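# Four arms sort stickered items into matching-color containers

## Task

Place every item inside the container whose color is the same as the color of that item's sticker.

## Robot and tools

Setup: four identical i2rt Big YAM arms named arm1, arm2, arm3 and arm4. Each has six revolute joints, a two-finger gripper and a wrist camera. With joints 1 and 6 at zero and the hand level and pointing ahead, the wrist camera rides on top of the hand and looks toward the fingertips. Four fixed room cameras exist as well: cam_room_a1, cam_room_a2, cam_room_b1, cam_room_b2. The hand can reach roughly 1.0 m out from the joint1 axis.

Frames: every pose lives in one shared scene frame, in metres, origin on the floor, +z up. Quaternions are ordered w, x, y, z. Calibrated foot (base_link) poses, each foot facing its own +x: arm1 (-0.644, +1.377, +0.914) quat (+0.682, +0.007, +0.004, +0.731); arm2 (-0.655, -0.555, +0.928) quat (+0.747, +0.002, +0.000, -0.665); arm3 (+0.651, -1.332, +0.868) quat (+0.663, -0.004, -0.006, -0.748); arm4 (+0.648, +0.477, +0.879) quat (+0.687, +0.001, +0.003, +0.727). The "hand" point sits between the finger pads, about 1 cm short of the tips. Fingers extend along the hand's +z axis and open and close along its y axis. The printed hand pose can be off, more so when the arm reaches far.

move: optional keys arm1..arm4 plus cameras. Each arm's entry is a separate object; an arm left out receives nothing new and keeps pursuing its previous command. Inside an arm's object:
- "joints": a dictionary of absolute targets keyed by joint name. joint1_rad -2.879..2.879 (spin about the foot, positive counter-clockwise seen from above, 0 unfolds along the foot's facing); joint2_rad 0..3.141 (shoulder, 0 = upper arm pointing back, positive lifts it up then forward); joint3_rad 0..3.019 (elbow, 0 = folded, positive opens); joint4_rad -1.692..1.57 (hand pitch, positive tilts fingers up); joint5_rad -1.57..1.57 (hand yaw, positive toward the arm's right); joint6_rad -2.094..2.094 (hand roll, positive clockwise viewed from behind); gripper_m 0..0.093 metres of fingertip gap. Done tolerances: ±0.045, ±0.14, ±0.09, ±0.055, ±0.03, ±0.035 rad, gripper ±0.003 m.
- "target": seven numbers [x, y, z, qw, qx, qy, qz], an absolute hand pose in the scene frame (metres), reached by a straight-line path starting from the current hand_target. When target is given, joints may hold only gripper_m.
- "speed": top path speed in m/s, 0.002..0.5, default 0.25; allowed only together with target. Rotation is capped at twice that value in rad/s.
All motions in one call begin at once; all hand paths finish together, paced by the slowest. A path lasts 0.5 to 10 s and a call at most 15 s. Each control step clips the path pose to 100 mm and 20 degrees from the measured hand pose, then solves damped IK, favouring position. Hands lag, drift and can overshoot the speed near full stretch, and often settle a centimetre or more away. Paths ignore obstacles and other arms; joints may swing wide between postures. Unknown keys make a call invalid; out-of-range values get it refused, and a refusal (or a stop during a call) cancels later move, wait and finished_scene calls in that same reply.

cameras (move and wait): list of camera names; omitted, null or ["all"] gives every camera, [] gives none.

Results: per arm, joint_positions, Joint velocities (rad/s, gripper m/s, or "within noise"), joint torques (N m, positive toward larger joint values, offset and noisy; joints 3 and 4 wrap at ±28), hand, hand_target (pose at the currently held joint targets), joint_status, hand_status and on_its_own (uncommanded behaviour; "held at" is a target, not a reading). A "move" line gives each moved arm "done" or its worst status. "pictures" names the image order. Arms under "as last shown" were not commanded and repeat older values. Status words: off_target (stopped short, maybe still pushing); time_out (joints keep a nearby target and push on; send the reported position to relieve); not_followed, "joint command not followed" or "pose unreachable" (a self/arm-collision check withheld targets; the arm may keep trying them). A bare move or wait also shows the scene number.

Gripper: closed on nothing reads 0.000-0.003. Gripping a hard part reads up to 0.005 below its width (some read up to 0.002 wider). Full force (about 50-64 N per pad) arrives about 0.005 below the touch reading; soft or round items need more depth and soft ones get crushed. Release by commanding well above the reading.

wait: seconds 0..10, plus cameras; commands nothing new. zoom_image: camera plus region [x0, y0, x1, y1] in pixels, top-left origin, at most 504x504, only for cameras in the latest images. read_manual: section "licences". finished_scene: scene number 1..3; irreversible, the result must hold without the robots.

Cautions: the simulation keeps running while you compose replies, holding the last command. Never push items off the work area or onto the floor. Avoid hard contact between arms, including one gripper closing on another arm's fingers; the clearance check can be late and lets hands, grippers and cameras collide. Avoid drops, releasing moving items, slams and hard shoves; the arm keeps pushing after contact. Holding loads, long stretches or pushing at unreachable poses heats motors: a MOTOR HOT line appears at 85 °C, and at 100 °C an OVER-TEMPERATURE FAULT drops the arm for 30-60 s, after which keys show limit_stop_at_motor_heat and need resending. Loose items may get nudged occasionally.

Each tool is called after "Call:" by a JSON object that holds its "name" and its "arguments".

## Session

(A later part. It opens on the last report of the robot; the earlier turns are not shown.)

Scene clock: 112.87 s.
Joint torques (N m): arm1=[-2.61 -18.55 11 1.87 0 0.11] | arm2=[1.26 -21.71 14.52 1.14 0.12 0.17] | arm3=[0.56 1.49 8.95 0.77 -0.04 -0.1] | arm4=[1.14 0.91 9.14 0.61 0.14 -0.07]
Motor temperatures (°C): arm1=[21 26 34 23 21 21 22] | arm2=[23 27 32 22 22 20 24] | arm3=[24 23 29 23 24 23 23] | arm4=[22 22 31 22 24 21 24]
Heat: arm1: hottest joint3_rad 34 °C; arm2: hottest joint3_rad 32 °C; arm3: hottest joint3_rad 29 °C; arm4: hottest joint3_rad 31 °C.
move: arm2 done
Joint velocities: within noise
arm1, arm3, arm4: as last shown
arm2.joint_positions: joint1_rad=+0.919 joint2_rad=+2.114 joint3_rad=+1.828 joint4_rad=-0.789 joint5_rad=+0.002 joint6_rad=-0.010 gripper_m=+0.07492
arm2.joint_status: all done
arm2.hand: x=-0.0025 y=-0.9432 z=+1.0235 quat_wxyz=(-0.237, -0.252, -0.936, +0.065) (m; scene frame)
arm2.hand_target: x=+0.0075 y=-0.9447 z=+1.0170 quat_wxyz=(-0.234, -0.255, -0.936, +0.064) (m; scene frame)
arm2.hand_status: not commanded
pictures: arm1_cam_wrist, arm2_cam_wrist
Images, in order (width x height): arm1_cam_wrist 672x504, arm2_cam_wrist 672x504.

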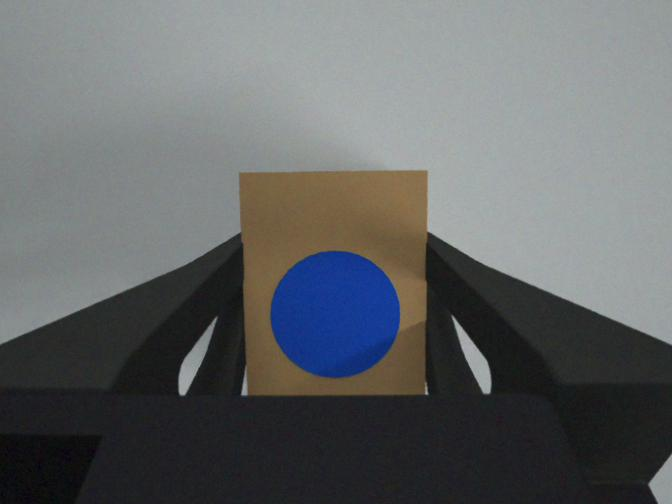

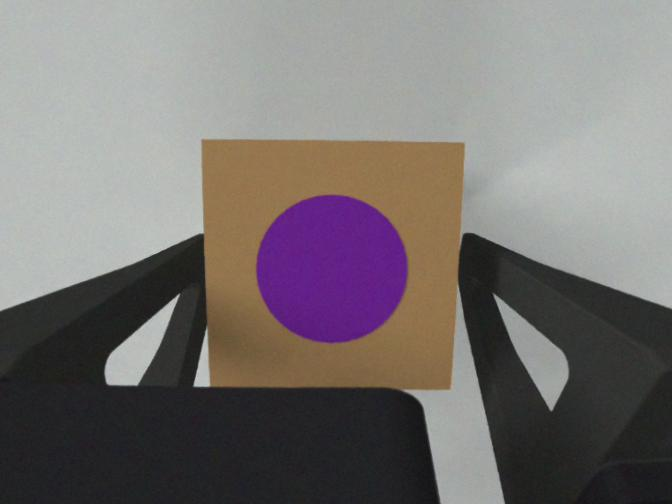

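Call:
{"name": "move", "arguments": {"arm1": {"target": [0.005, 0.927, 0.998, 0.2349, 0.2898, 0.9248, -0.0736], "speed": 0.08}, "arm2": {"joints": {"gripper_m": 0.092}}, "cameras": []}}

Call:
{"name": "move", "arguments": {"arm2": {"target": [-0.483, -0.657, 1.11, 0.2497, 0.254, 0.9319, -0.0681], "speed": 0.3}, "arm1": {"joints": {"gripper_m": 0.06}}, "cameras": ["arm1_cam_wrist", "arm2_cam_wrist"]}}

Scene clock: 121.40 s.
Joint torques (N m): arm1=[-2.73 -17.38 12.79 0.75 -0.03 0.08] | arm2=[1.14 -21.89 14.5 1.13 0.13 0.17] | arm3=[0.5 1.38 8.96 0.72 -0.03 -0.11] | arm4=[0.79 1.38 9.37 0.53 0.14 -0.11]
Motor temperatures (°C): arm1=[21 27 34 23 21 21 22] | arm2=[23 27 33 22 22 20 24] | arm3=[24 23 29 23 24 23 23] | arm4=[22 22 32 22 24 21 24]
Heat: arm1: hottest joint3_rad 34 °C; arm2: hottest joint3_rad 33 °C; arm3: hottest joint3_rad 29 °C; arm4: hottest joint3_rad 32 °C.
move: arm1 off_target; arm2 done
Joint velocities: within noise
arm1.joint_positions: joint1_rad=-2.243 joint2_rad=+2.145 joint3_rad=+1.930 joint4_rad=-0.808 joint5_rad=-0.006 joint6_rad=-0.004 gripper_m=+0.04385
arm1.joint_status: not commanded
arm1.hand: x=+0.0053 y=+0.9314 z=+1.0226 quat_wxyz=(-0.251, -0.283, -0.922, +0.079) (m; scene frame)
arm1.hand_target: x=+0.0041 y=+0.9276 z=+0.9981 quat_wxyz=(-0.235, -0.290, -0.925, +0.074) (m; scene frame)
arm1.hand_status: off_target (0.025 m and 2.1 deg from the pose sent, 0.026 m and 2.2 deg at the start)
arm2.joint_positions: joint1_rad=+0.919 joint2_rad=+2.114 joint3_rad=+1.828 joint4_rad=-0.789 joint5_rad=+0.002 joint6_rad=-0.010 gripper_m=+0.09191
arm2.joint_status: all done
arm2.hand: x=-0.0025 y=-0.9432 z=+1.0235 quat_wxyz=(-0.237, -0.252, -0.936, +0.065) (m; scene frame)
arm2.hand_target: x=+0.0075 y=-0.9447 z=+1.0170 quat_wxyz=(-0.234, -0.255, -0.936, +0.064) (m; scene frame)
arm2.hand_status: not commanded
arm3, arm4: as last shown
pictures: none
No camera images: "cameras" was empty.

Scene clock: 124.00 s.
Joint torques (N m): arm1=[-2.43 -19.19 12.42 0.84 0.09 0.05] | arm2=[1.55 0.91 10.44 1.29 0.16 0.2] | arm3=[0.56 1.55 8.94 0.75 -0.03 -0.11] | arm4=[0.85 1.14 9.25 0.59 0.12 -0.08]
Motor temperatures (°C): arm1=[21 27 34 23 21 21 22] | arm2=[23 27 33 22 22 20 23] | arm3=[24 23 29 23 24 23 23] | arm4=[22 22 32 22 24 21 24]
Heat: arm1: hottest joint3_rad 34 °C; arm2: hottest joint3_rad 33 °C; arm3: hottest joint3_rad 29 °C; arm4: hottest joint3_rad 32 °C.
move: arm1 done; arm2 done
Joint velocities: within noise
arm1.joint_positions: joint1_rad=-2.244 joint2_rad=+2.171 joint3_rad=+1.930 joint4_rad=-0.808 joint5_rad=-0.008 joint6_rad=-0.001 gripper_m=+0.05996
arm1.joint_status: all done
arm1.hand: x=+0.0046 y=+0.9317 z=+1.0028 quat_wxyz=(-0.240, -0.286, -0.925, +0.074) (m; scene frame)
arm1.hand_target: x=+0.0042 y=+0.9276 z=+0.9982 quat_wxyz=(-0.235, -0.290, -0.925, +0.074) (m; scene frame)
arm1.hand_status: not commanded
arm2.joint_positions: joint1_rad=+0.923 joint2_rad=+0.393 joint3_rad=+0.554 joint4_rad=-1.177 joint5_rad=+0.005 joint6_rad=-0.006 gripper_m=+0.09191
arm2.joint_status: not commanded
arm2.hand: x=-0.4798 y=-0.6606 z=+1.1184 quat_wxyz=(-0.263, -0.251, -0.929, +0.073) (m; scene frame)
arm2.hand_target: x=-0.4830 y=-0.6571 z=+1.1101 quat_wxyz=(-0.250, -0.254, -0.932, +0.068) (m; scene frame)
arm2.hand_status: done (0.010 m and 1.8 deg from the pose sent, 0.566 m and 1.6 deg at the start)
arm3, arm4: as last shown
pictures: arm1_cam_wrist, arm2_cam_wrist
Images, in order (width x height): arm1_cam_wrist 672x504, arm2_cam_wrist 672x504.

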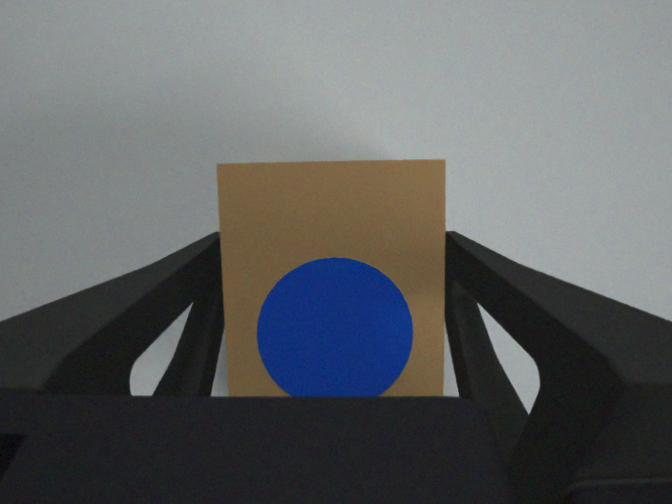

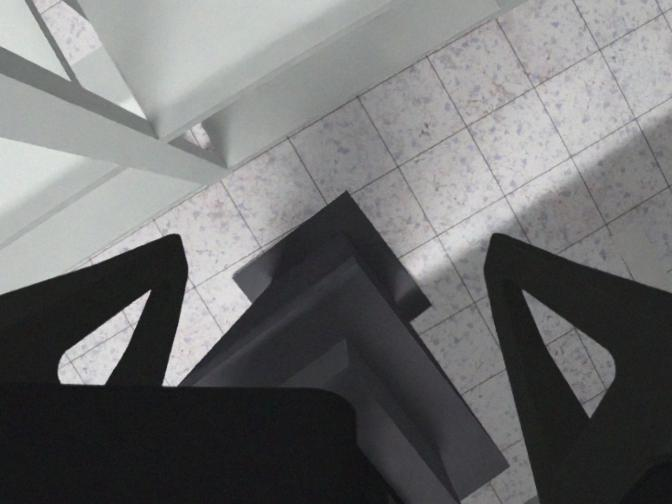

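Call:
{"name": "move", "arguments": {"arm1": {"joints": {"gripper_m": 0.088}}, "arm3": {"target": [0.022, -0.957, 1.105, 0.0681, -0.9319, 0.254, 0.2497], "speed": 0.3}, "cameras": []}}

Call:
{"name": "move", "arguments": {"arm1": {"target": [-0.48, 1.263, 1.11, 0.247, 0.2888, 0.9217, -0.0774], "speed": 0.3}, "cameras": ["arm1_cam_wrist", "arm3_cam_wrist"]}}

Scene clock: 134.47 s.
Joint torques (N m): arm1=[-2.37 -19.19 12.64 0.62 -0.08 0.04] | arm2=[1.55 0.97 10.43 1.26 0.16 0.2] | arm3=[1.03 -22.95 14.08 0.58 0.12 -0.13] | arm4=[0.91 1.03 9.25 0.47 0.11 -0.07]
Motor temperatures (°C): arm1=[21 27 34 23 21 21 22] | arm2=[23 27 32 22 22 20 23] | arm3=[24 23 30 23 24 23 23] | arm4=[22 22 32 22 24 21 24]
Heat: arm1: hottest joint3_rad 34 °C; arm2: hottest joint3_rad 32 °C; arm3: hottest joint3_rad 30 °C; arm4: hottest joint3_rad 32 °C.
move: arm1 done; arm3 off_target
Joint velocities: within noise
arm1.joint_positions: joint1_rad=-2.245 joint2_rad=+2.171 joint3_rad=+1.930 joint4_rad=-0.808 joint5_rad=-0.004 joint6_rad=-0.001 gripper_m=+0.08792
arm1.joint_status: all done
arm1.hand: x=+0.0036 y=+0.9303 z=+1.0028 quat_wxyz=(-0.239, -0.287, -0.925, +0.076) (m; scene frame)
arm1.hand_target: x=+0.0043 y=+0.9277 z=+0.9982 quat_wxyz=(-0.235, -0.290, -0.925, +0.074) (m; scene frame)
arm1.hand_status: not commanded
arm2.joint_positions: joint1_rad=+0.923 joint2_rad=+0.393 joint3_rad=+0.554 joint4_rad=-1.178 joint5_rad=+0.005 joint6_rad=-0.006 gripper_m=+0.09191
arm2.joint_status: not commanded
arm2.hand: x=-0.4799 y=-0.6605 z=+1.1184 quat_wxyz=(-0.263, -0.251, -0.929, +0.073) (m; scene frame)
arm2.hand_target: x=-0.4830 y=-0.6570 z=+1.1101 quat_wxyz=(-0.250, -0.254, -0.932, +0.068) (m; scene frame)
arm2.hand_status: not commanded
arm3.joint_positions: joint1_rad=-1.972 joint2_rad=+1.938 joint3_rad=+1.874 joint4_rad=-1.021 joint5_rad=+0.009 joint6_rad=+0.004 gripper_m=+0.09307
arm3.joint_status: not commanded
arm3.hand: x=+0.0301 y=-0.9695 z=+1.0795 quat_wxyz=(+0.059, -0.938, +0.255, +0.229) (m; scene frame)
arm3.hand_target: x=+0.0232 y=-0.9578 z=+1.1050 quat_wxyz=(+0.068, -0.932, +0.254, +0.250) (m; scene frame)
arm3.hand_status: off_target (0.030 m and 2.6 deg from the pose sent, 0.532 m and 0.8 deg at the start)
arm4: as last shown
pictures: none
No camera images: "cameras" was empty.

Scene clock: 137.13 s.
Joint torques (N m): arm1=[-2.49 4.95 11.56 0.95 -0.05 -0.06] | arm2=[1.55 1.03 10.44 1.26 0.16 0.19] | arm3=[0.91 -23 14.01 0.58 0.12 -0.13] | arm4=[0.62 1.2 9.21 0.51 0.15 -0.06]
Motor temperatures (°C): arm1=[21 27 34 23 21 21 22] | arm2=[23 26 32 22 22 20 23] | arm3=[24 23 30 23 24 23 23] | arm4=[22 22 32 22 24 21 24]
Heat: arm1: hottest joint3_rad 34 °C; arm2: hottest joint3_rad 32 °C; arm3: hottest joint3_rad 30 °C; arm4: hottest joint3_rad 32 °C.
move: arm1 done
Joint velocities: within noise
arm1.joint_positions: joint1_rad=-2.257 joint2_rad=+0.375 joint3_rad=+0.577 joint4_rad=-1.218 joint5_rad=-0.014 joint6_rad=-0.005 gripper_m=+0.08794
arm1.joint_status: not commanded
arm1.hand: x=-0.4779 y=+1.2639 z=+1.1112 quat_wxyz=(-0.255, -0.287, -0.920, +0.078) (m; scene frame)
arm1.hand_target: x=-0.4800 y=+1.2631 z=+1.1100 quat_wxyz=(-0.247, -0.289, -0.922, +0.077) (m; scene frame)
arm1.hand_status: done (0.003 m and 1.0 deg from the pose sent, 0.597 m and 1.0 deg at the start)
arm2, arm3, arm4: as last shown
pictures: arm1_cam_wrist, arm3_cam_wrist
Images, in order (width x height): arm1_cam_wrist 672x504, arm3_cam_wrist 672x504.

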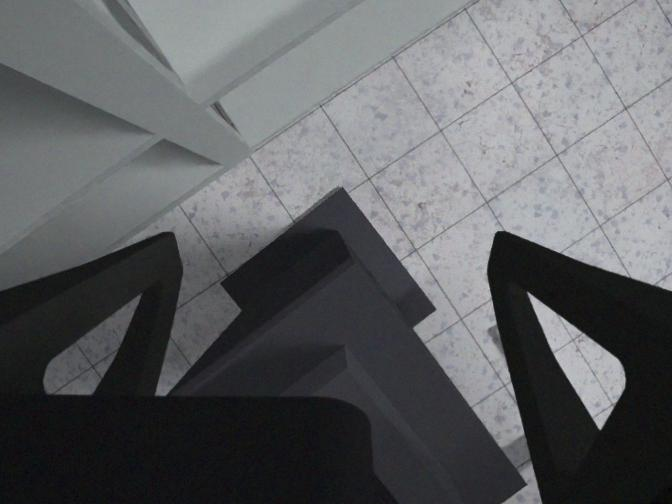

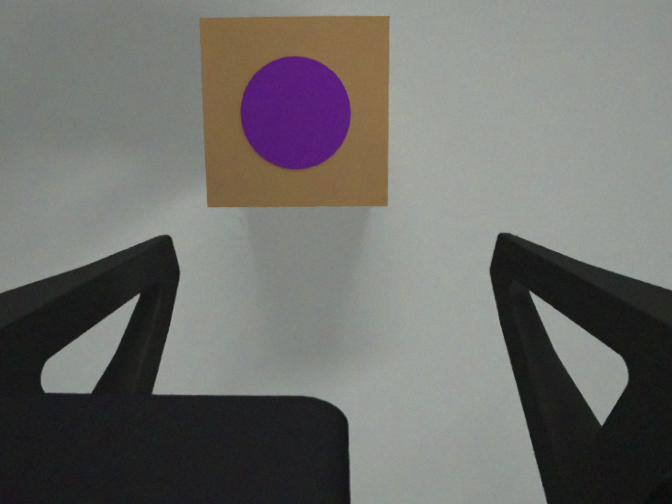

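Call:
{"name": "move", "arguments": {"arm3": {"target": [-0.0267, -0.9474, 1.044, 0.0681, -0.9319, 0.254, 0.2497], "speed": 0.12}, "arm4": {"target": [0.019, 0.948, 1.098, 0.0767, -0.9224, 0.2864, 0.2472], "speed": 0.4}, "cameras": ["arm3_cam_wrist", "arm4_cam_wrist"]}}

Scene clock: 158.30 s.
Joint torques (N m): arm1=[-2.67 4.25 11.62 0.73 -0.08 -0.05] | arm2=[1.61 0.91 10.41 1.22 0.15 0.19] | arm3=[2.61 -23.94 14.01 1.46 0.13 0.02] | arm4=[0.5 -24.06 12.85 0.39 -0.07 -0.08]
Motor temperatures (°C): arm1=[21 26 35 23 21 21 21] | arm2=[23 26 32 22 22 20 23] | arm3=[24 24 33 23 24 23 23] | arm4=[22 22 33 22 24 21 24]
Heat: arm1: hottest joint3_rad 35 °C; arm2: hottest joint3_rad 32 °C; arm3: hottest joint3_rad 33 °C; arm4: hottest joint3_rad 33 °C.
move: arm3 off_target; arm4 off_target
Joint velocities: within noise
arm1, arm2: as last shown
arm1.joint_positions: joint1_rad=-2.257 joint2_rad=+0.375 joint3_rad=+0.577 joint4_rad=-1.218 joint5_rad=-0.014 joint6_rad=-0.006 gripper_m=+0.08794
arm3.joint_positions: joint1_rad=-1.972 joint2_rad=+2.081 joint3_rad=+1.960 joint4_rad=-0.975 joint5_rad=+0.019 joint6_rad=+0.008 gripper_m=+0.09307
arm3.joint_status: not commanded
arm3.hand: x=-0.0042 y=-0.9484 z=+1.0249 quat_wxyz=(+0.063, -0.938, +0.258, +0.223) (m; scene frame)
arm3.hand_target: x=-0.0251 y=-0.9484 z=+1.0446 quat_wxyz=(+0.068, -0.932, +0.254, +0.250) (m; scene frame)
arm3.hand_status: off_target (0.030 m and 3.2 deg from the pose sent, 0.071 m and 2.6 deg at the start)
arm4.joint_positions: joint1_rad=+0.878 joint2_rad=+2.114 joint3_rad=+2.118 joint4_rad=-1.077 joint5_rad=-0.012 joint6_rad=-0.025 gripper_m=+0.09310
arm4.joint_status: not commanded
arm4.hand: x=+0.0245 y=+0.9372 z=+1.0852 quat_wxyz=(-0.072, +0.924, -0.291, -0.236) (m; scene frame)
arm4.hand_target: x=+0.0197 y=+0.9476 z=+1.0981 quat_wxyz=(-0.077, +0.922, -0.286, -0.248) (m; scene frame)
arm4.hand_status: off_target (0.018 m and 1.5 deg from the pose sent, 0.587 m and 1.0 deg at the start)
pictures: arm3_cam_wrist, arm4_cam_wrist
Images, in order (width x height): arm3_cam_wrist 672x504, arm4_cam_wrist 672x504.

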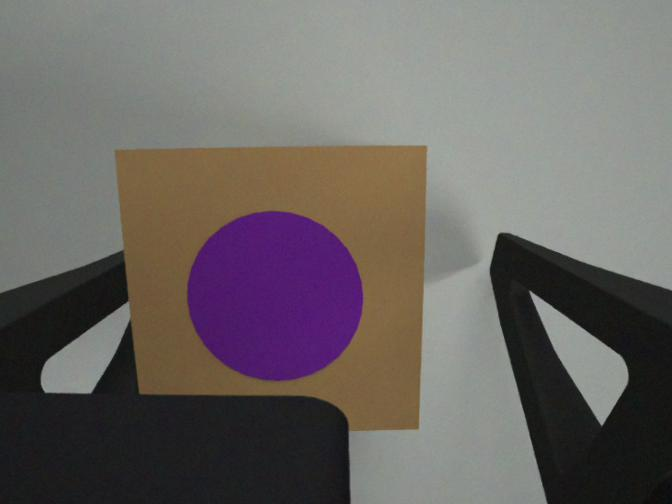

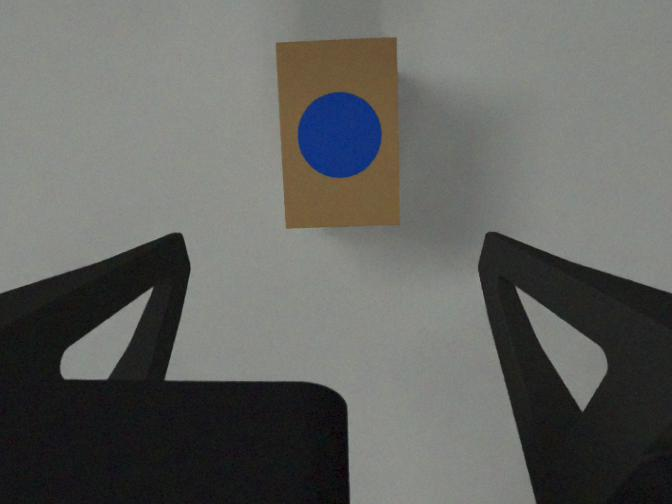

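Call:
{"name": "move", "arguments": {"arm3": {"target": [-0.031, -0.960, 1.050, 0.0681, -0.9319, 0.254, 0.2497], "speed": 0.1}, "arm4": {"target": [-0.022, 0.971, 1.021, 0.0724, -0.9273, 0.2703, 0.2484], "speed": 0.12}, "cameras": ["arm3_cam_wrist", "arm4_cam_wrist"]}}

Scene clock: 183.20 s.
Joint torques (N m): arm1=[-3.25 5.25 11.58 0.88 -0.05 -0.05] | arm2=[1.55 1.03 10.43 1.28 0.15 0.2] | arm3=[2.32 -24.7 14.13 0.99 0.13 0.04] | arm4=[0.5 -24.76 12.71 1.29 -0.04 -0.11]
Motor temperatures (°C): arm1=[21 25 36 23 21 21 21] | arm2=[23 25 32 22 22 20 23] | arm3=[24 25 33 23 24 23 23] | arm4=[22 23 38 22 24 21 24]
Heat: arm1: hottest joint3_rad 36 °C; arm2: hottest joint3_rad 32 °C; arm3: hottest joint3_rad 33 °C; arm4: hottest joint3_rad 38 °C.
move: arm3 off_target; arm4 off_target
Joint velocities: within noise
arm1, arm2: as last shown
arm2.hand: x=-0.4799 y=-0.6606 z=+1.1184 quat_wxyz=(-0.263, -0.251, -0.929, +0.073) (m; scene frame)
arm2.hand_target: x=-0.4831 y=-0.6571 z=+1.1101 quat_wxyz=(-0.250, -0.254, -0.932, +0.068) (m; scene frame)
arm3.joint_positions: joint1_rad=-1.953 joint2_rad=+2.081 joint3_rad=+1.960 joint4_rad=-0.973 joint5_rad=+0.029 joint6_rad=+0.024 gripper_m=+0.09307
arm3.joint_status: not commanded
arm3.hand: x=-0.0109 y=-0.9596 z=+1.0253 quat_wxyz=(+0.063, -0.938, +0.258, +0.224) (m; scene frame)
arm3.hand_target: x=-0.0294 y=-0.9608 z=+1.0505 quat_wxyz=(+0.068, -0.932, +0.254, +0.250) (m; scene frame)
arm3.hand_status: off_target (0.032 m and 3.1 deg from the pose sent, 0.039 m and 3.2 deg at the start)
arm4.joint_positions: joint1_rad=+0.878 joint2_rad=+2.275 joint3_rad=+2.228 joint4_rad=-1.032 joint5_rad=-0.028 joint6_rad=-0.051 gripper_m=+0.09308
arm4.joint_status: not commanded
arm4.hand: x=-0.0106 y=+0.9598 z=+1.0211 quat_wxyz=(-0.067, +0.929, -0.277, -0.236) (m; scene frame)
arm4.hand_target: x=-0.0210 y=+0.9704 z=+1.0209 quat_wxyz=(-0.073, +0.927, -0.270, -0.249) (m; scene frame)
arm4.hand_status: off_target (0.016 m and 1.8 deg from the pose sent, 0.086 m and 2.8 deg at the start)
pictures: arm3_cam_wrist, arm4_cam_wrist
Images, in order (width x height): arm3_cam_wrist 672x504, arm4_cam_wrist 672x504.

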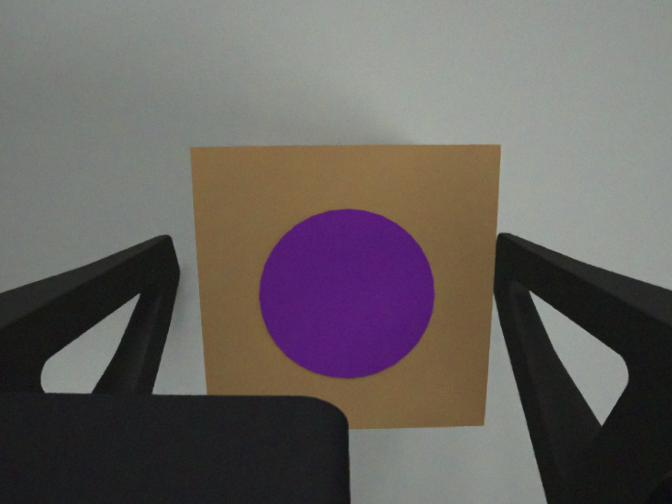

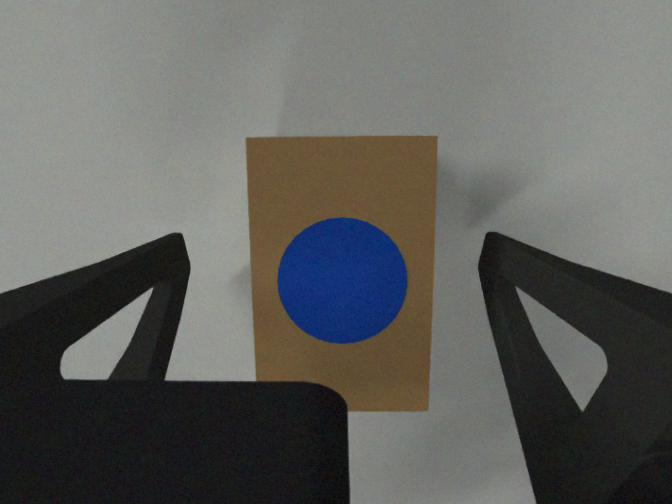

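Call:
{"name": "move", "arguments": {"arm3": {"joints": {"gripper_m": 0.04}}, "arm4": {"joints": {"gripper_m": 0.032}}, "cameras": []}}

Call:
{"name": "move", "arguments": {"arm3": {"target": [0.479, -1.231, 1.12, 0.0681, -0.9319, 0.254, 0.2497], "speed": 0.3}, "arm4": {"target": [0.484, 0.591, 1.12, 0.0767, -0.9224, 0.2864, 0.2472], "speed": 0.3}, "cameras": ["arm3_cam_wrist", "arm4_cam_wrist"]}}

Scene clock: 191.17 s.
Joint torques (N m): arm1=[-1.85 4.37 11.63 0.95 -0.04 -0.04] | arm2=[1.55 0.91 10.45 1.24 0.15 0.2] | arm3=[2.37 -24.64 14.12 1.02 0.11 0.01] | arm4=[0.5 -24.06 12.57 1.25 -0.01 -0.08]
Motor temperatures (°C): arm1=[21 25 36 23 21 21 21] | arm2=[23 25 32 22 22 20 23] | arm3=[24 26 33 23 24 23 23] | arm4=[22 25 41 22 24 21 24]
Heat: arm1: hottest joint3_rad 36 °C; arm2: hottest joint3_rad 32 °C; arm3: hottest joint3_rad 33 °C; arm4: hottest joint3_rad 41 °C.
move: arm3 off_target; arm4 off_target
Joint velocities: within noise
arm1, arm2: as last shown
arm3.joint_positions: joint1_rad=-1.953 joint2_rad=+2.081 joint3_rad=+1.960 joint4_rad=-0.973 joint5_rad=+0.030 joint6_rad=+0.025 gripper_m=+0.05314
arm3.joint_status: gripper_m off_target (ended at +0.05317, target +0.04000)
arm3.hand: x=-0.0109 y=-0.9595 z=+1.0253 quat_wxyz=(+0.063, -0.938, +0.258, +0.224) (m; scene frame)
arm3.hand_target: x=-0.0294 y=-0.9608 z=+1.0505 quat_wxyz=(+0.068, -0.932, +0.254, +0.250) (m; scene frame)
arm3.hand_status: not commanded
arm4.joint_positions: joint1_rad=+0.878 joint2_rad=+2.275 joint3_rad=+2.228 joint4_rad=-1.032 joint5_rad=-0.029 joint6_rad=-0.053 gripper_m=+0.04406
arm4.joint_status: gripper_m off_target (ended at +0.04408, target +0.03200)
arm4.hand: x=-0.0107 y=+0.9596 z=+1.0211 quat_wxyz=(-0.067, +0.929, -0.276, -0.236) (m; scene frame)
arm4.hand_target: x=-0.0210 y=+0.9704 z=+1.0209 quat_wxyz=(-0.073, +0.927, -0.270, -0.249) (m; scene frame)
arm4.hand_status: not commanded
pictures: none
No camera images: "cameras" was empty.

Scene clock: 194.00 s.
Joint torques (N m): arm1=[-2.55 4.6 11.52 0.9 -0.06 -0.04] | arm2=[1.49 0.85 10.43 1.25 0.15 0.2] | arm3=[2.2 2.2 8.87 0.85 0.14 0.02] | arm4=[1.44 2.43 9.24 0.58 0.22 0.15]
Motor temperatures (°C): arm1=[21 25 36 23 21 21 21] | arm2=[23 25 32 22 22 20 23] | arm3=[24 26 33 23 24 23 23] | arm4=[22 25 40 22 24 21 25]
Heat: arm1: hottest joint3_rad 36 °C; arm2: hottest joint3_rad 32 °C; arm3: hottest joint3_rad 33 °C; arm4: hottest joint3_rad 40 °C.
move: arm3 done; arm4 done
Joint velocities: within noise
arm1, arm2: as last shown
arm3.joint_positions: joint1_rad=-1.948 joint2_rad=+0.432 joint3_rad=+0.742 joint4_rad=-1.336 joint5_rad=+0.032 joint6_rad=+0.029 gripper_m=+0.05314
arm3.joint_status: not commanded
arm3.hand: x=+0.4799 y=-1.2285 z=+1.1232 quat_wxyz=(+0.071, -0.929, +0.257, +0.256) (m; scene frame)
arm3.hand_target: x=+0.4791 y=-1.2310 z=+1.1201 quat_wxyz=(+0.068, -0.932, +0.254, +0.250) (m; scene frame)
arm3.hand_status: done (0.004 m and 0.9 deg from the pose sent, 0.568 m and 3.1 deg at the start)
arm4.joint_positions: joint1_rad=+0.919 joint2_rad=+0.433 joint3_rad=+0.700 joint4_rad=-1.303 joint5_rad=+0.008 joint6_rad=-0.005 gripper_m=+0.04406
arm4.joint_status: not commanded
arm4.hand: x=+0.4841 y=+0.5919 z=+1.1199 quat_wxyz=(-0.079, +0.922, -0.282, -0.253) (m; scene frame)
arm4.hand_target: x=+0.4840 y=+0.5910 z=+1.1200 quat_wxyz=(-0.077, +0.922, -0.286, -0.247) (m; scene frame)
arm4.hand_status: done (0.001 m and 0.9 deg from the pose sent, 0.625 m and 2.2 deg at the start)
pictures: arm3_cam_wrist, arm4_cam_wrist
Images, in order (width x height): arm3_cam_wrist 672x504, arm4_cam_wrist 672x504.

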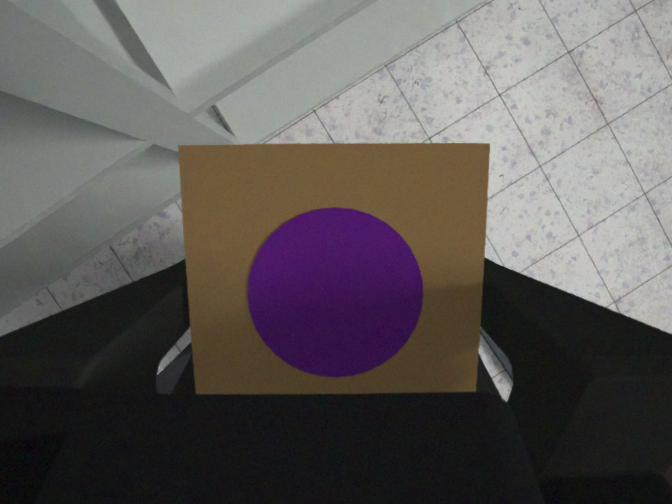

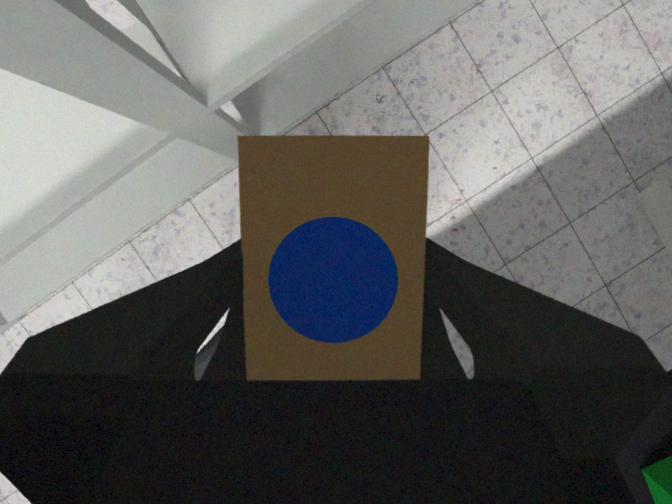

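Call:
{"name": "move", "arguments": {"arm3": {"joints": {"joint1_rad": 1.784, "joint5_rad": 0, "joint6_rad": 0}}, "arm4": {"joints": {"joint1_rad": -1.915, "joint5_rad": 0, "joint6_rad": 0}}, "cameras": []}}

Call:
{"name": "move", "arguments": {"arm3": {"target": [1.18, -1.284, 0.915, 0.2501, -0.0447, 0.9671, 0.0116], "speed": 0.35}, "arm4": {"target": [1.135, 0.335, 0.915, 0.2478, 0.1389, 0.9581, -0.0359], "speed": 0.35}, "cameras": ["arm3_cam_wrist", "arm4_cam_wrist", "cam_room_a1", "cam_room_a2"]}}

Scene clock: 219.83 s.
Joint torques (N m): arm1=[-2.84 4.48 11.59 0.8 -0.06 -0.07] | arm2=[1.55 0.91 10.45 1.24 0.14 0.2] | arm3=[2.02 2.32 8.9 0.85 0.11 -0.11] | arm4=[1.14 3.08 9.16 0.58 0.05 0.08]
Motor temperatures (°C): arm1=[21 24 36 23 21 21 21] | arm2=[23 25 32 22 22 20 23] | arm3=[24 25 32 23 24 23 24] | arm4=[22 24 37 22 24 21 26]
Heat: arm1: hottest joint3_rad 36 °C; arm2: hottest joint3_rad 32 °C; arm3: hottest joint3_rad 32 °C; arm4: hottest joint3_rad 37 °C.
move: arm3 done; arm4 done
Joint velocities: within noise
arm1, arm2: as last shown
arm3.joint_positions: joint1_rad=+1.773 joint2_rad=+0.432 joint3_rad=+0.742 joint4_rad=-1.336 joint5_rad=-0.002 joint6_rad=+0.006 gripper_m=+0.05312
arm3.joint_status: all done
arm3.hand: x=+0.8476 y=-1.3120 z=+1.1247 quat_wxyz=(-0.269, +0.039, -0.962, -0.006) (m; scene frame)
arm3.hand_target: x=+0.8470 y=-1.3104 z=+1.1215 quat_wxyz=(-0.262, +0.046, -0.964, -0.005) (m; scene frame)
arm3.hand_status: not commanded
arm4.joint_positions: joint1_rad=-1.912 joint2_rad=+0.433 joint3_rad=+0.700 joint4_rad=-1.303 joint5_rad=+0.001 joint6_rad=-0.004 gripper_m=+0.04406
arm4.joint_status: all done
arm4.hand: x=+0.8410 y=+0.4211 z=+1.1188 quat_wxyz=(-0.259, -0.135, -0.956, +0.041) (m; scene frame)
arm4.hand_target: x=+0.8405 y=+0.4210 z=+1.1189 quat_wxyz=(-0.253, -0.138, -0.957, +0.039) (m; scene frame)
arm4.hand_status: not commanded
pictures: none
No camera images: "cameras" was empty.

Scene clock: 221.63 s.
Joint torques (N m): arm1=[-2.43 4.01 11.6 0.85 -0.07 -0.05] | arm2=[1.61 0.97 10.43 1.25 0.15 0.21] | arm3=[1.14 -15.56 10.36 1.4 -0.07 -0.1] | arm4=[1.03 -13.63 9.17 1.22 -0.04 0.11]
Motor temperatures (°C): arm1=[21 24 36 23 21 21 21] | arm2=[23 25 32 22 22 20 23] | arm3=[24 25 32 23 24 23 24] | arm4=[22 24 37 22 24 21 26]
Heat: arm1: hottest joint3_rad 36 °C; arm2: hottest joint3_rad 32 °C; arm3: hottest joint3_rad 32 °C; arm4: hottest joint3_rad 37 °C.
move: arm3 off_target; arm4 off_target
Joint velocities: within noise
arm1, arm2: as last shown
arm3.joint_positions: joint1_rad=+1.773 joint2_rad=+1.645 joint3_rad=+0.914 joint4_rad=-0.394 joint5_rad=-0.014 joint6_rad=+0.005 gripper_m=+0.05312
arm3.joint_status: not commanded
arm3.hand: x=+1.1572 y=-1.2879 z=+0.8939 quat_wxyz=(-0.221, +0.040, -0.974, -0.009) (m; scene frame)
arm3.hand_target: x=+1.1788 y=-1.2841 z=+0.9156 quat_wxyz=(-0.250, +0.045, -0.967, -0.012) (m; scene frame)
arm3.hand_status: off_target (0.031 m and 3.5 deg from the pose sent, 0.394 m and 2.4 deg at the start)
arm4.joint_positions: joint1_rad=-1.912 joint2_rad=+1.600 joint3_rad=+0.837 joint4_rad=-0.348 joint5_rad=+0.001 joint6_rad=-0.004 gripper_m=+0.04406
arm4.joint_status: not commanded
arm4.hand: x=+1.1142 y=+0.3401 z=+0.9001 quat_wxyz=(-0.223, -0.136, -0.965, +0.035) (m; scene frame)
arm4.hand_target: x=+1.1342 y=+0.3352 z=+0.9157 quat_wxyz=(-0.248, -0.139, -0.958, +0.036) (m; scene frame)
arm4.hand_status: off_target (0.026 m and 2.9 deg from the pose sent, 0.368 m and 1.5 deg at the start)
pictures: arm3_cam_wrist, arm4_cam_wrist, cam_room_a1, cam_room_a2
Images, in order (width x height): arm3_cam_wrist 672x504, arm4_cam_wrist 672x504, cam_room_a1 672x504, cam_room_a2 672x504.

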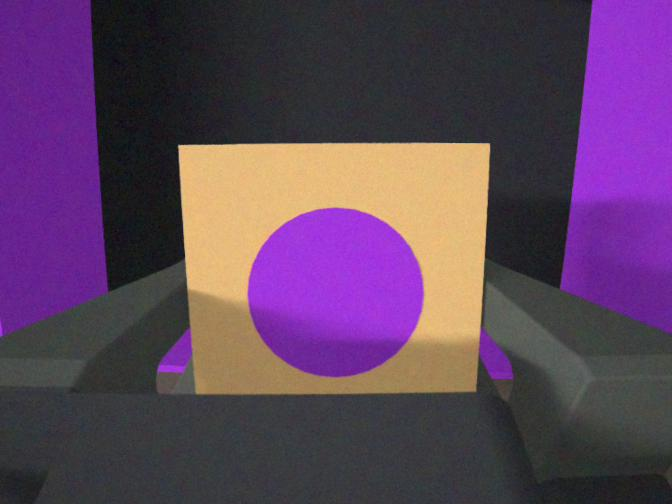

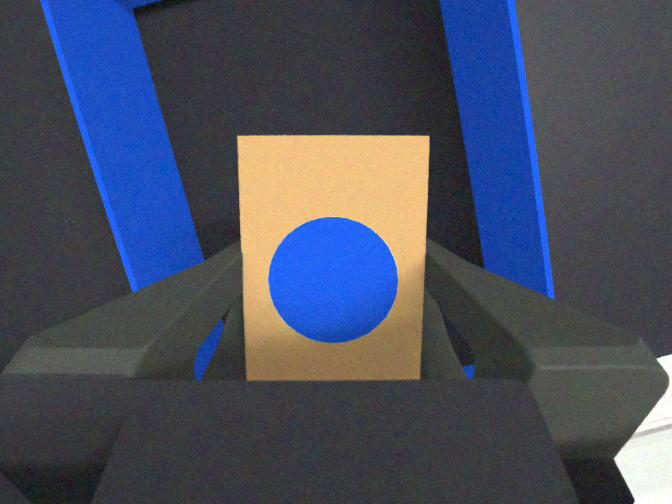

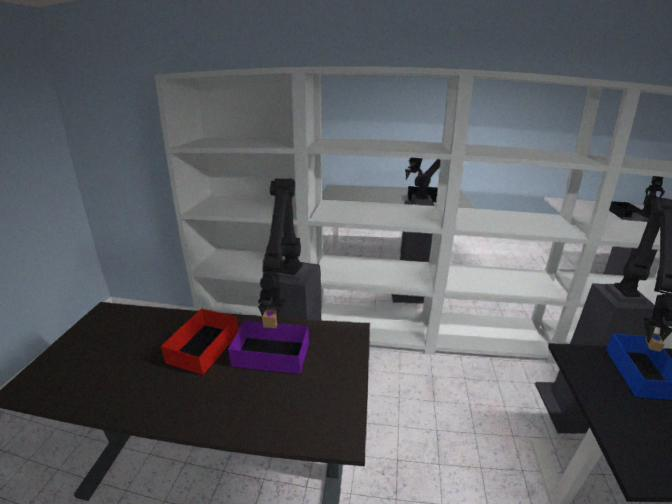

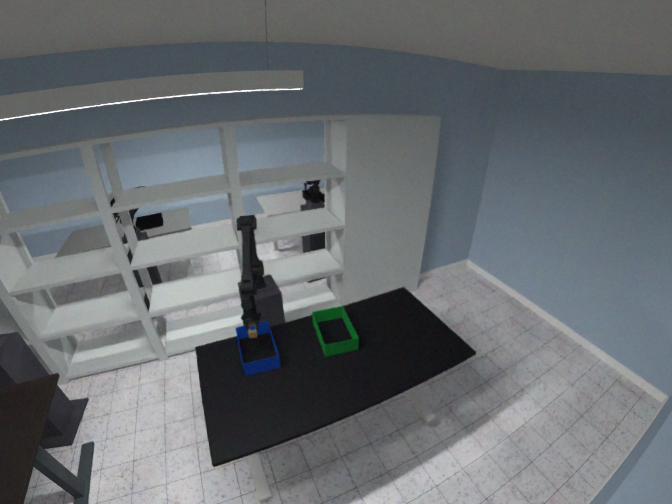

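Call:
{"name": "move", "arguments": {"arm3": {"target": [1.183, -1.284, 0.795, 0.2501, -0.0447, 0.9671, 0.0116], "speed": 0.2}, "arm4": {"target": [1.132, 0.335, 0.79, 0.2478, 0.1389, 0.9581, -0.0359], "speed": 0.2}, "cameras": []}}

Call:
{"name": "move", "arguments": {"arm3": {"target": [1.183, -1.284, 0.752, 0.2501, -0.0447, 0.9671, 0.0116], "speed": 0.08}, "arm4": {"target": [1.132, 0.335, 0.742, 0.2478, 0.1389, 0.9581, -0.0359], "speed": 0.08}, "cameras": ["arm3_cam_wrist", "arm4_cam_wrist"]}}

Scene clock: 244.63 s.
Joint torques (N m): arm1=[-2.61 4.48 11.59 0.87 -0.05 -0.07] | arm2=[1.67 0.97 10.44 1.28 0.15 0.2] | arm3=[1.49 -16.97 5.18 1.61 -0.02 -0.08] | arm4=[0.85 -14.92 4.81 1.51 -0.01 0.1]
Motor temperatures (°C): arm1=[21 24 36 23 21 21 21] | arm2=[23 25 32 22 22 20 23] | arm3=[24 26 32 23 24 23 24] | arm4=[22 24 38 22 24 21 26]
Heat: arm1: hottest joint3_rad 36 °C; arm2: hottest joint3_rad 32 °C; arm3: hottest joint3_rad 32 °C; arm4: hottest joint3_rad 38 °C.
move: arm3 done; arm4 done
Joint velocities: within noise
arm1: as last shown
arm2.joint_positions: joint1_rad=+0.923 joint2_rad=+0.393 joint3_rad=+0.554 joint4_rad=-1.178 joint5_rad=+0.005 joint6_rad=-0.006 gripper_m=+0.09191
arm2.joint_status: not commanded
arm2.hand: x=-0.4799 y=-0.6606 z=+1.1184 quat_wxyz=(-0.263, -0.251, -0.929, +0.073) (m; scene frame)
arm2.hand_target: x=-0.4831 y=-0.6571 z=+1.1101 quat_wxyz=(-0.250, -0.254, -0.932, +0.068) (m; scene frame)
arm2.hand_status: not commanded
arm3.joint_positions: joint1_rad=+1.773 joint2_rad=+1.914 joint3_rad=+0.902 joint4_rad=-0.074 joint5_rad=-0.014 joint6_rad=+0.005 gripper_m=+0.05312
arm3.joint_status: not commanded
arm3.hand: x=+1.1792 y=-1.2875 z=+0.7902 quat_wxyz=(-0.240, +0.040, -0.970, -0.010) (m; scene frame)
arm3.hand_target: x=+1.1831 y=-1.2840 z=+0.7951 quat_wxyz=(-0.250, +0.045, -0.967, -0.012) (m; scene frame)
arm3.hand_status: done (0.007 m and 1.3 deg from the pose sent, 0.102 m and 3.5 deg at the start)
arm4.joint_positions: joint1_rad=-1.912 joint2_rad=+1.899 joint3_rad=+0.804 joint4_rad=+0.014 joint5_rad=+0.000 joint6_rad=-0.004 gripper_m=+0.04406
arm4.joint_status: not commanded
arm4.hand: x=+1.1262 y=+0.3361 z=+0.7882 quat_wxyz=(-0.238, -0.135, -0.961, +0.037) (m; scene frame)
arm4.hand_target: x=+1.1319 y=+0.3350 z=+0.7901 quat_wxyz=(-0.248, -0.139, -0.958, +0.036) (m; scene frame)
arm4.hand_status: done (0.006 m and 1.2 deg from the pose sent, 0.112 m and 2.9 deg at the start)
pictures: none
No camera images: "cameras" was empty.

Scene clock: 245.83 s.
Joint torques (N m): arm1=[-2.73 4.89 11.52 0.92 -0.08 -0.05] | arm2=[1.49 0.97 10.44 1.26 0.15 0.19] | arm3=[1.61 -16.79 4.71 1.68 0.02 -0.07] | arm4=[0.5 -14.39 4.66 1.32 -0.01 0.11]
Motor temperatures (°C): arm1=[21 24 36 23 21 21 21] | arm2=[23 25 32 22 22 20 23] | arm3=[24 26 32 23 24 23 24] | arm4=[22 24 38 22 24 21 26]
Heat: arm1: hottest joint3_rad 36 °C; arm2: hottest joint3_rad 32 °C; arm3: hottest joint3_rad 32 °C; arm4: hottest joint3_rad 38 °C.
move: arm3 done; arm4 done
Joint velocities: within noise
arm1.joint_positions: joint1_rad=-2.257 joint2_rad=+0.375 joint3_rad=+0.577 joint4_rad=-1.218 joint5_rad=-0.014 joint6_rad=-0.006 gripper_m=+0.08794
arm1.joint_status: not commanded
arm1.hand: x=-0.4779 y=+1.2639 z=+1.1112 quat_wxyz=(-0.255, -0.287, -0.920, +0.078) (m; scene frame)
arm1.hand_target: x=-0.4800 y=+1.2631 z=+1.1100 quat_wxyz=(-0.247, -0.289, -0.922, +0.077) (m; scene frame)
arm1.hand_status: not commanded
arm2: as last shown
arm3.joint_positions: joint1_rad=+1.773 joint2_rad=+2.014 joint3_rad=+0.902 joint4_rad=+0.034 joint5_rad=-0.014 joint6_rad=+0.005 gripper_m=+0.05312
arm3.joint_status: not commanded
arm3.hand: x=+1.1799 y=-1.2880 z=+0.7517 quat_wxyz=(-0.243, +0.041, -0.969, -0.010) (m; scene frame)
arm3.hand_target: x=+1.1830 y=-1.2840 z=+0.7521 quat_wxyz=(-0.250, +0.045, -0.967, -0.012) (m; scene frame)
arm3.hand_status: done (0.005 m and 1.0 deg from the pose sent, 0.038 m and 1.3 deg at the start)
arm4.joint_positions: joint1_rad=-1.912 joint2_rad=+2.017 joint3_rad=+0.805 joint4_rad=+0.140 joint5_rad=+0.000 joint6_rad=-0.004 gripper_m=+0.04407
arm4.joint_status: not commanded
arm4.hand: x=+1.1254 y=+0.3363 z=+0.7465 quat_wxyz=(-0.242, -0.135, -0.960, +0.037) (m; scene frame)
arm4.hand_target: x=+1.1317 y=+0.3350 z=+0.7420 quat_wxyz=(-0.248, -0.139, -0.958, +0.036) (m; scene frame)
arm4.hand_status: done (0.008 m and 0.8 deg from the pose sent, 0.046 m and 1.2 deg at the start)
pictures: arm3_cam_wrist, arm4_cam_wrist
Images, in order (width x height): arm3_cam_wrist 672x504, arm4_cam_wrist 672x504.

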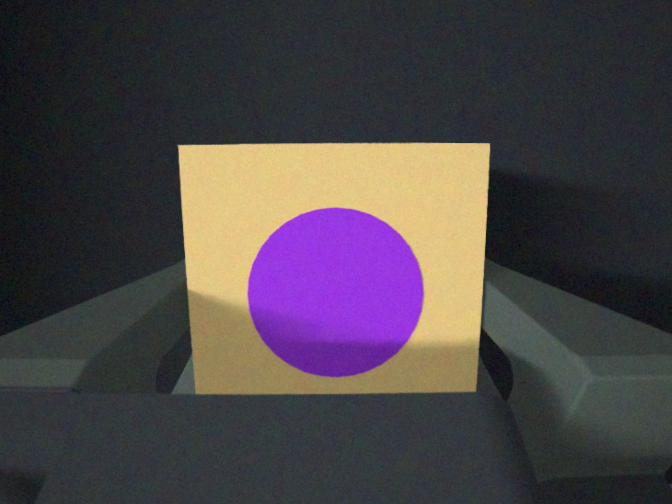

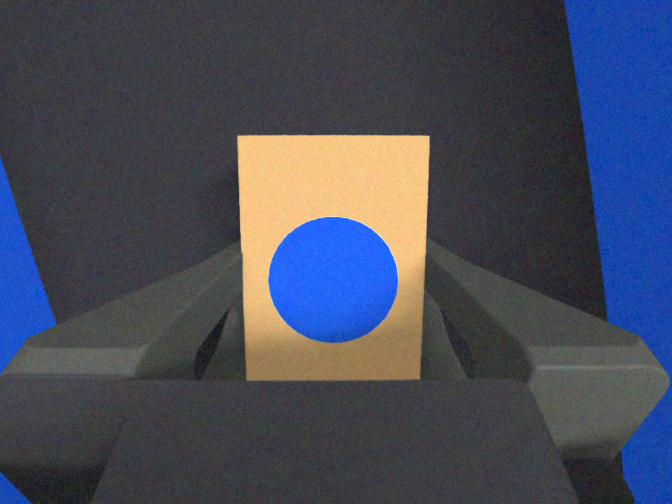

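Call:
{"name": "move", "arguments": {"arm3": {"target": [1.183, -1.284, 0.732, 0.2501, -0.0447, 0.9671, 0.0116], "speed": 0.06}, "arm4": {"target": [1.132, 0.335, 0.734, 0.2478, 0.1389, 0.9581, -0.0359], "speed": 0.06}, "cameras": []}}

Scene clock: 250.17 s.
Joint torques (N m): arm1=[-2.73 4.01 11.56 0.75 -0.07 -0.05] | arm2=[1.49 0.91 10.44 1.28 0.16 0.2] | arm3=[1.61 -14.33 4.98 1.48 0.02 -0.07] | arm4=[1.32 -13.1 4.74 1.33 0.04 0.13]
Motor temperatures (°C): arm1=[21 24 36 23 21 21 21] | arm2=[23 25 32 22 22 20 23] | arm3=[24 26 32 23 24 23 24] | arm4=[22 24 37 22 24 21 26]
Heat: arm1: hottest joint3_rad 36 °C; arm2: hottest joint3_rad 32 °C; arm3: hottest joint3_rad 32 °C; arm4: hottest joint3_rad 37 °C.
move: arm3 off_target; arm4 off_target
Joint velocities: within noise
arm1, arm2: as last shown
arm3.joint_positions: joint1_rad=+1.773 joint2_rad=+2.036 joint3_rad=+0.902 joint4_rad=+0.087 joint5_rad=-0.014 joint6_rad=+0.005 gripper_m=+0.05312
arm3.joint_status: not commanded
arm3.hand: x=+1.1857 y=-1.2876 z=+0.7465 quat_wxyz=(-0.258, +0.041, -0.965, -0.011) (m; scene frame)
arm3.hand_target: x=+1.1826 y=-1.2841 z=+0.7324 quat_wxyz=(-0.250, +0.045, -0.967, -0.012) (m; scene frame)
arm3.hand_status: off_target (0.015 m and 1.1 deg from the pose sent, 0.020 m and 1.0 deg at the start)
arm4.joint_positions: joint1_rad=-1.912 joint2_rad=+2.022 joint3_rad=+0.805 joint4_rad=+0.163 joint5_rad=-0.001 joint6_rad=-0.004 gripper_m=+0.04407
arm4.joint_status: not commanded
arm4.hand: x=+1.1288 y=+0.3353 z=+0.7468 quat_wxyz=(-0.251, -0.135, -0.958, +0.038) (m; scene frame)
arm4.hand_target: x=+1.1314 y=+0.3351 z=+0.7343 quat_wxyz=(-0.248, -0.139, -0.958, +0.036) (m; scene frame)
arm4.hand_status: off_target (0.013 m and 0.6 deg from the pose sent, 0.014 m and 0.8 deg at the start)
pictures: none
No camera images: "cameras" was empty.

Call:
{"name": "move", "arguments": {"arm3": {"joints": {"gripper_m": 0.072}}, "arm4": {"joints": {"gripper_m": 0.062}}, "cameras": []}}

Call:
{"name": "move", "arguments": {"arm3": {"target": [1.11, -1.29, 0.90, 0.2501, -0.0447, 0.9671, 0.0116], "speed": 0.25}, "arm4": {"target": [1.06, 0.357, 0.90, 0.2478, 0.1389, 0.9581, -0.0359], "speed": 0.25}, "cameras": ["arm3_cam_wrist", "arm4_cam_wrist"]}}

Scene clock: 256.63 s.
Joint torques (N m): arm1=[-2.67 4.89 11.63 0.84 -0.07 -0.03] | arm2=[1.55 0.85 10.41 1.26 0.15 0.2] | arm3=[1.55 -15.09 4.88 1.21 0.01 -0.07] | arm4=[0.85 -14.51 4.64 1.43 0.02 0.15]
Motor temperatures (°C): arm1=[21 24 36 23 21 21 21] | arm2=[23 25 32 22 22 20 23] | arm3=[24 26 31 23 24 23 24] | arm4=[22 24 35 22 24 21 26]
Heat: arm1: hottest joint3_rad 36 °C; arm2: hottest joint3_rad 32 °C; arm3: hottest joint3_rad 31 °C; arm4: hottest joint3_rad 35 °C.
move: arm3 done; arm4 done
Joint velocities: within noise
arm1, arm2: as last shown
arm3.joint_positions: joint1_rad=+1.773 joint2_rad=+2.046 joint3_rad=+0.902 joint4_rad=+0.093 joint5_rad=-0.013 joint6_rad=+0.006 gripper_m=+0.07195
arm3.joint_status: all done
arm3.hand: x=+1.1846 y=-1.2878 z=+0.7425 quat_wxyz=(-0.257, +0.040, -0.966, -0.011) (m; scene frame)
arm3.hand_target: x=+1.1826 y=-1.2841 z=+0.7325 quat_wxyz=(-0.250, +0.045, -0.967, -0.011) (m; scene frame)
arm3.hand_status: not commanded
arm4.joint_positions: joint1_rad=-1.912 joint2_rad=+2.040 joint3_rad=+0.805 joint4_rad=+0.164 joint5_rad=-0.001 joint6_rad=-0.003 gripper_m=+0.06192
arm4.joint_status: all done
arm4.hand: x=+1.1245 y=+0.3366 z=+0.7385 quat_wxyz=(-0.243, -0.136, -0.960, +0.037) (m; scene frame)
arm4.hand_target: x=+1.1314 y=+0.3351 z=+0.7343 quat_wxyz=(-0.248, -0.139, -0.958, +0.036) (m; scene frame)
arm4.hand_status: not commanded
pictures: none
No camera images: "cameras" was empty.

Scene clock: 258.03 s.
Joint torques (N m): arm1=[-2.84 3.9 11.66 0.95 -0.03 -0.05] | arm2=[1.55 0.97 10.45 1.24 0.15 0.19] | arm3=[1.26 -11.28 6.6 0.73 -0.07 -0.11] | arm4=[0.73 -10.05 6.34 0.55 0.02 0.09]
Motor temperatures (°C): arm1=[21 24 36 23 21 21 21] | arm2=[23 25 32 22 22 20 23] | arm3=[24 26 31 23 24 23 24] | arm4=[22 24 35 22 24 21 26]
Heat: arm1: hottest joint3_rad 36 °C; arm2: hottest joint3_rad 32 °C; arm3: hottest joint3_rad 31 °C; arm4: hottest joint3_rad 35 °C.
move: arm3 done; arm4 done
Joint velocities: within noise
arm1, arm2: as last shown
arm3.joint_positions: joint1_rad=+1.773 joint2_rad=+1.501 joint3_rad=+0.749 joint4_rad=-0.291 joint5_rad=-0.014 joint6_rad=+0.007 gripper_m=+0.07195
arm3.joint_status: not commanded
arm3.hand: x=+1.1150 y=-1.2912 z=+0.9071 quat_wxyz=(-0.260, +0.039, -0.965, -0.012) (m; scene frame)
arm3.hand_target: x=+1.1099 y=-1.2900 z=+0.9001 quat_wxyz=(-0.250, +0.045, -0.967, -0.012) (m; scene frame)
arm3.hand_status: done (0.009 m and 1.4 deg from the pose sent, 0.174 m and 0.9 deg at the start)
arm4.joint_positions: joint1_rad=-1.912 joint2_rad=+1.451 joint3_rad=+0.646 joint4_rad=-0.238 joint5_rad=-0.001 joint6_rad=-0.003 gripper_m=+0.06192
arm4.joint_status: not commanded
arm4.hand: x=+1.0629 y=+0.3554 z=+0.9043 quat_wxyz=(-0.256, -0.135, -0.956, +0.039) (m; scene frame)
arm4.hand_target: x=+1.0599 y=+0.3570 z=+0.9001 quat_wxyz=(-0.248, -0.139, -0.958, +0.036) (m; scene frame)
arm4.hand_status: done (0.005 m and 1.1 deg from the pose sent, 0.175 m and 0.7 deg at the start)
pictures: arm3_cam_wrist, arm4_cam_wrist
Images, in order (width x height): arm3_cam_wrist 672x504, arm4_cam_wrist 672x504.

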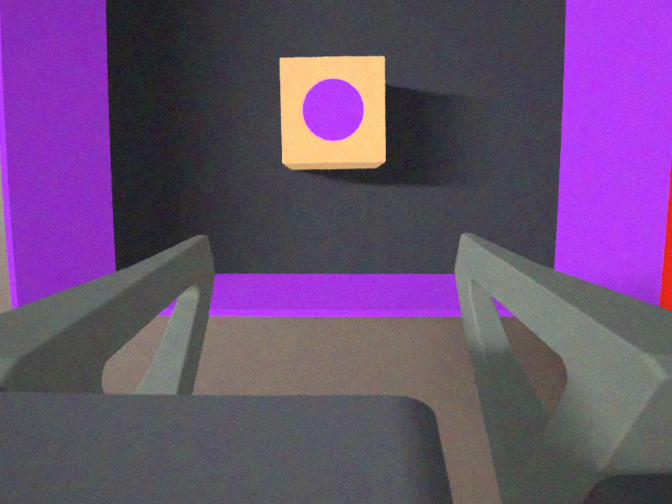

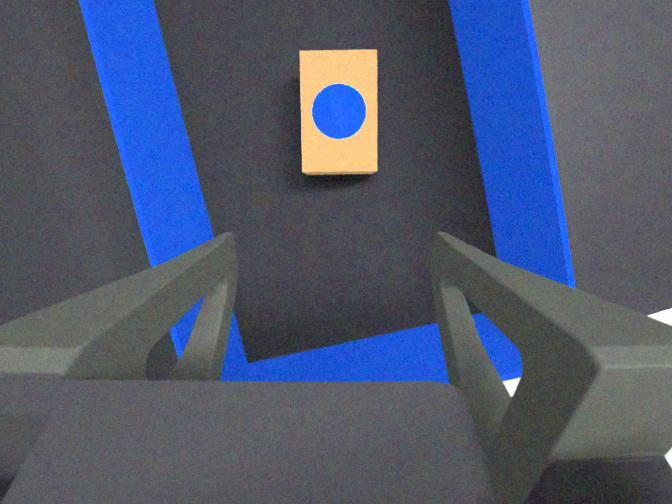

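Call:
{"name": "finished_scene", "arguments": {"scene": 2}}

The scene is finished: the task was done.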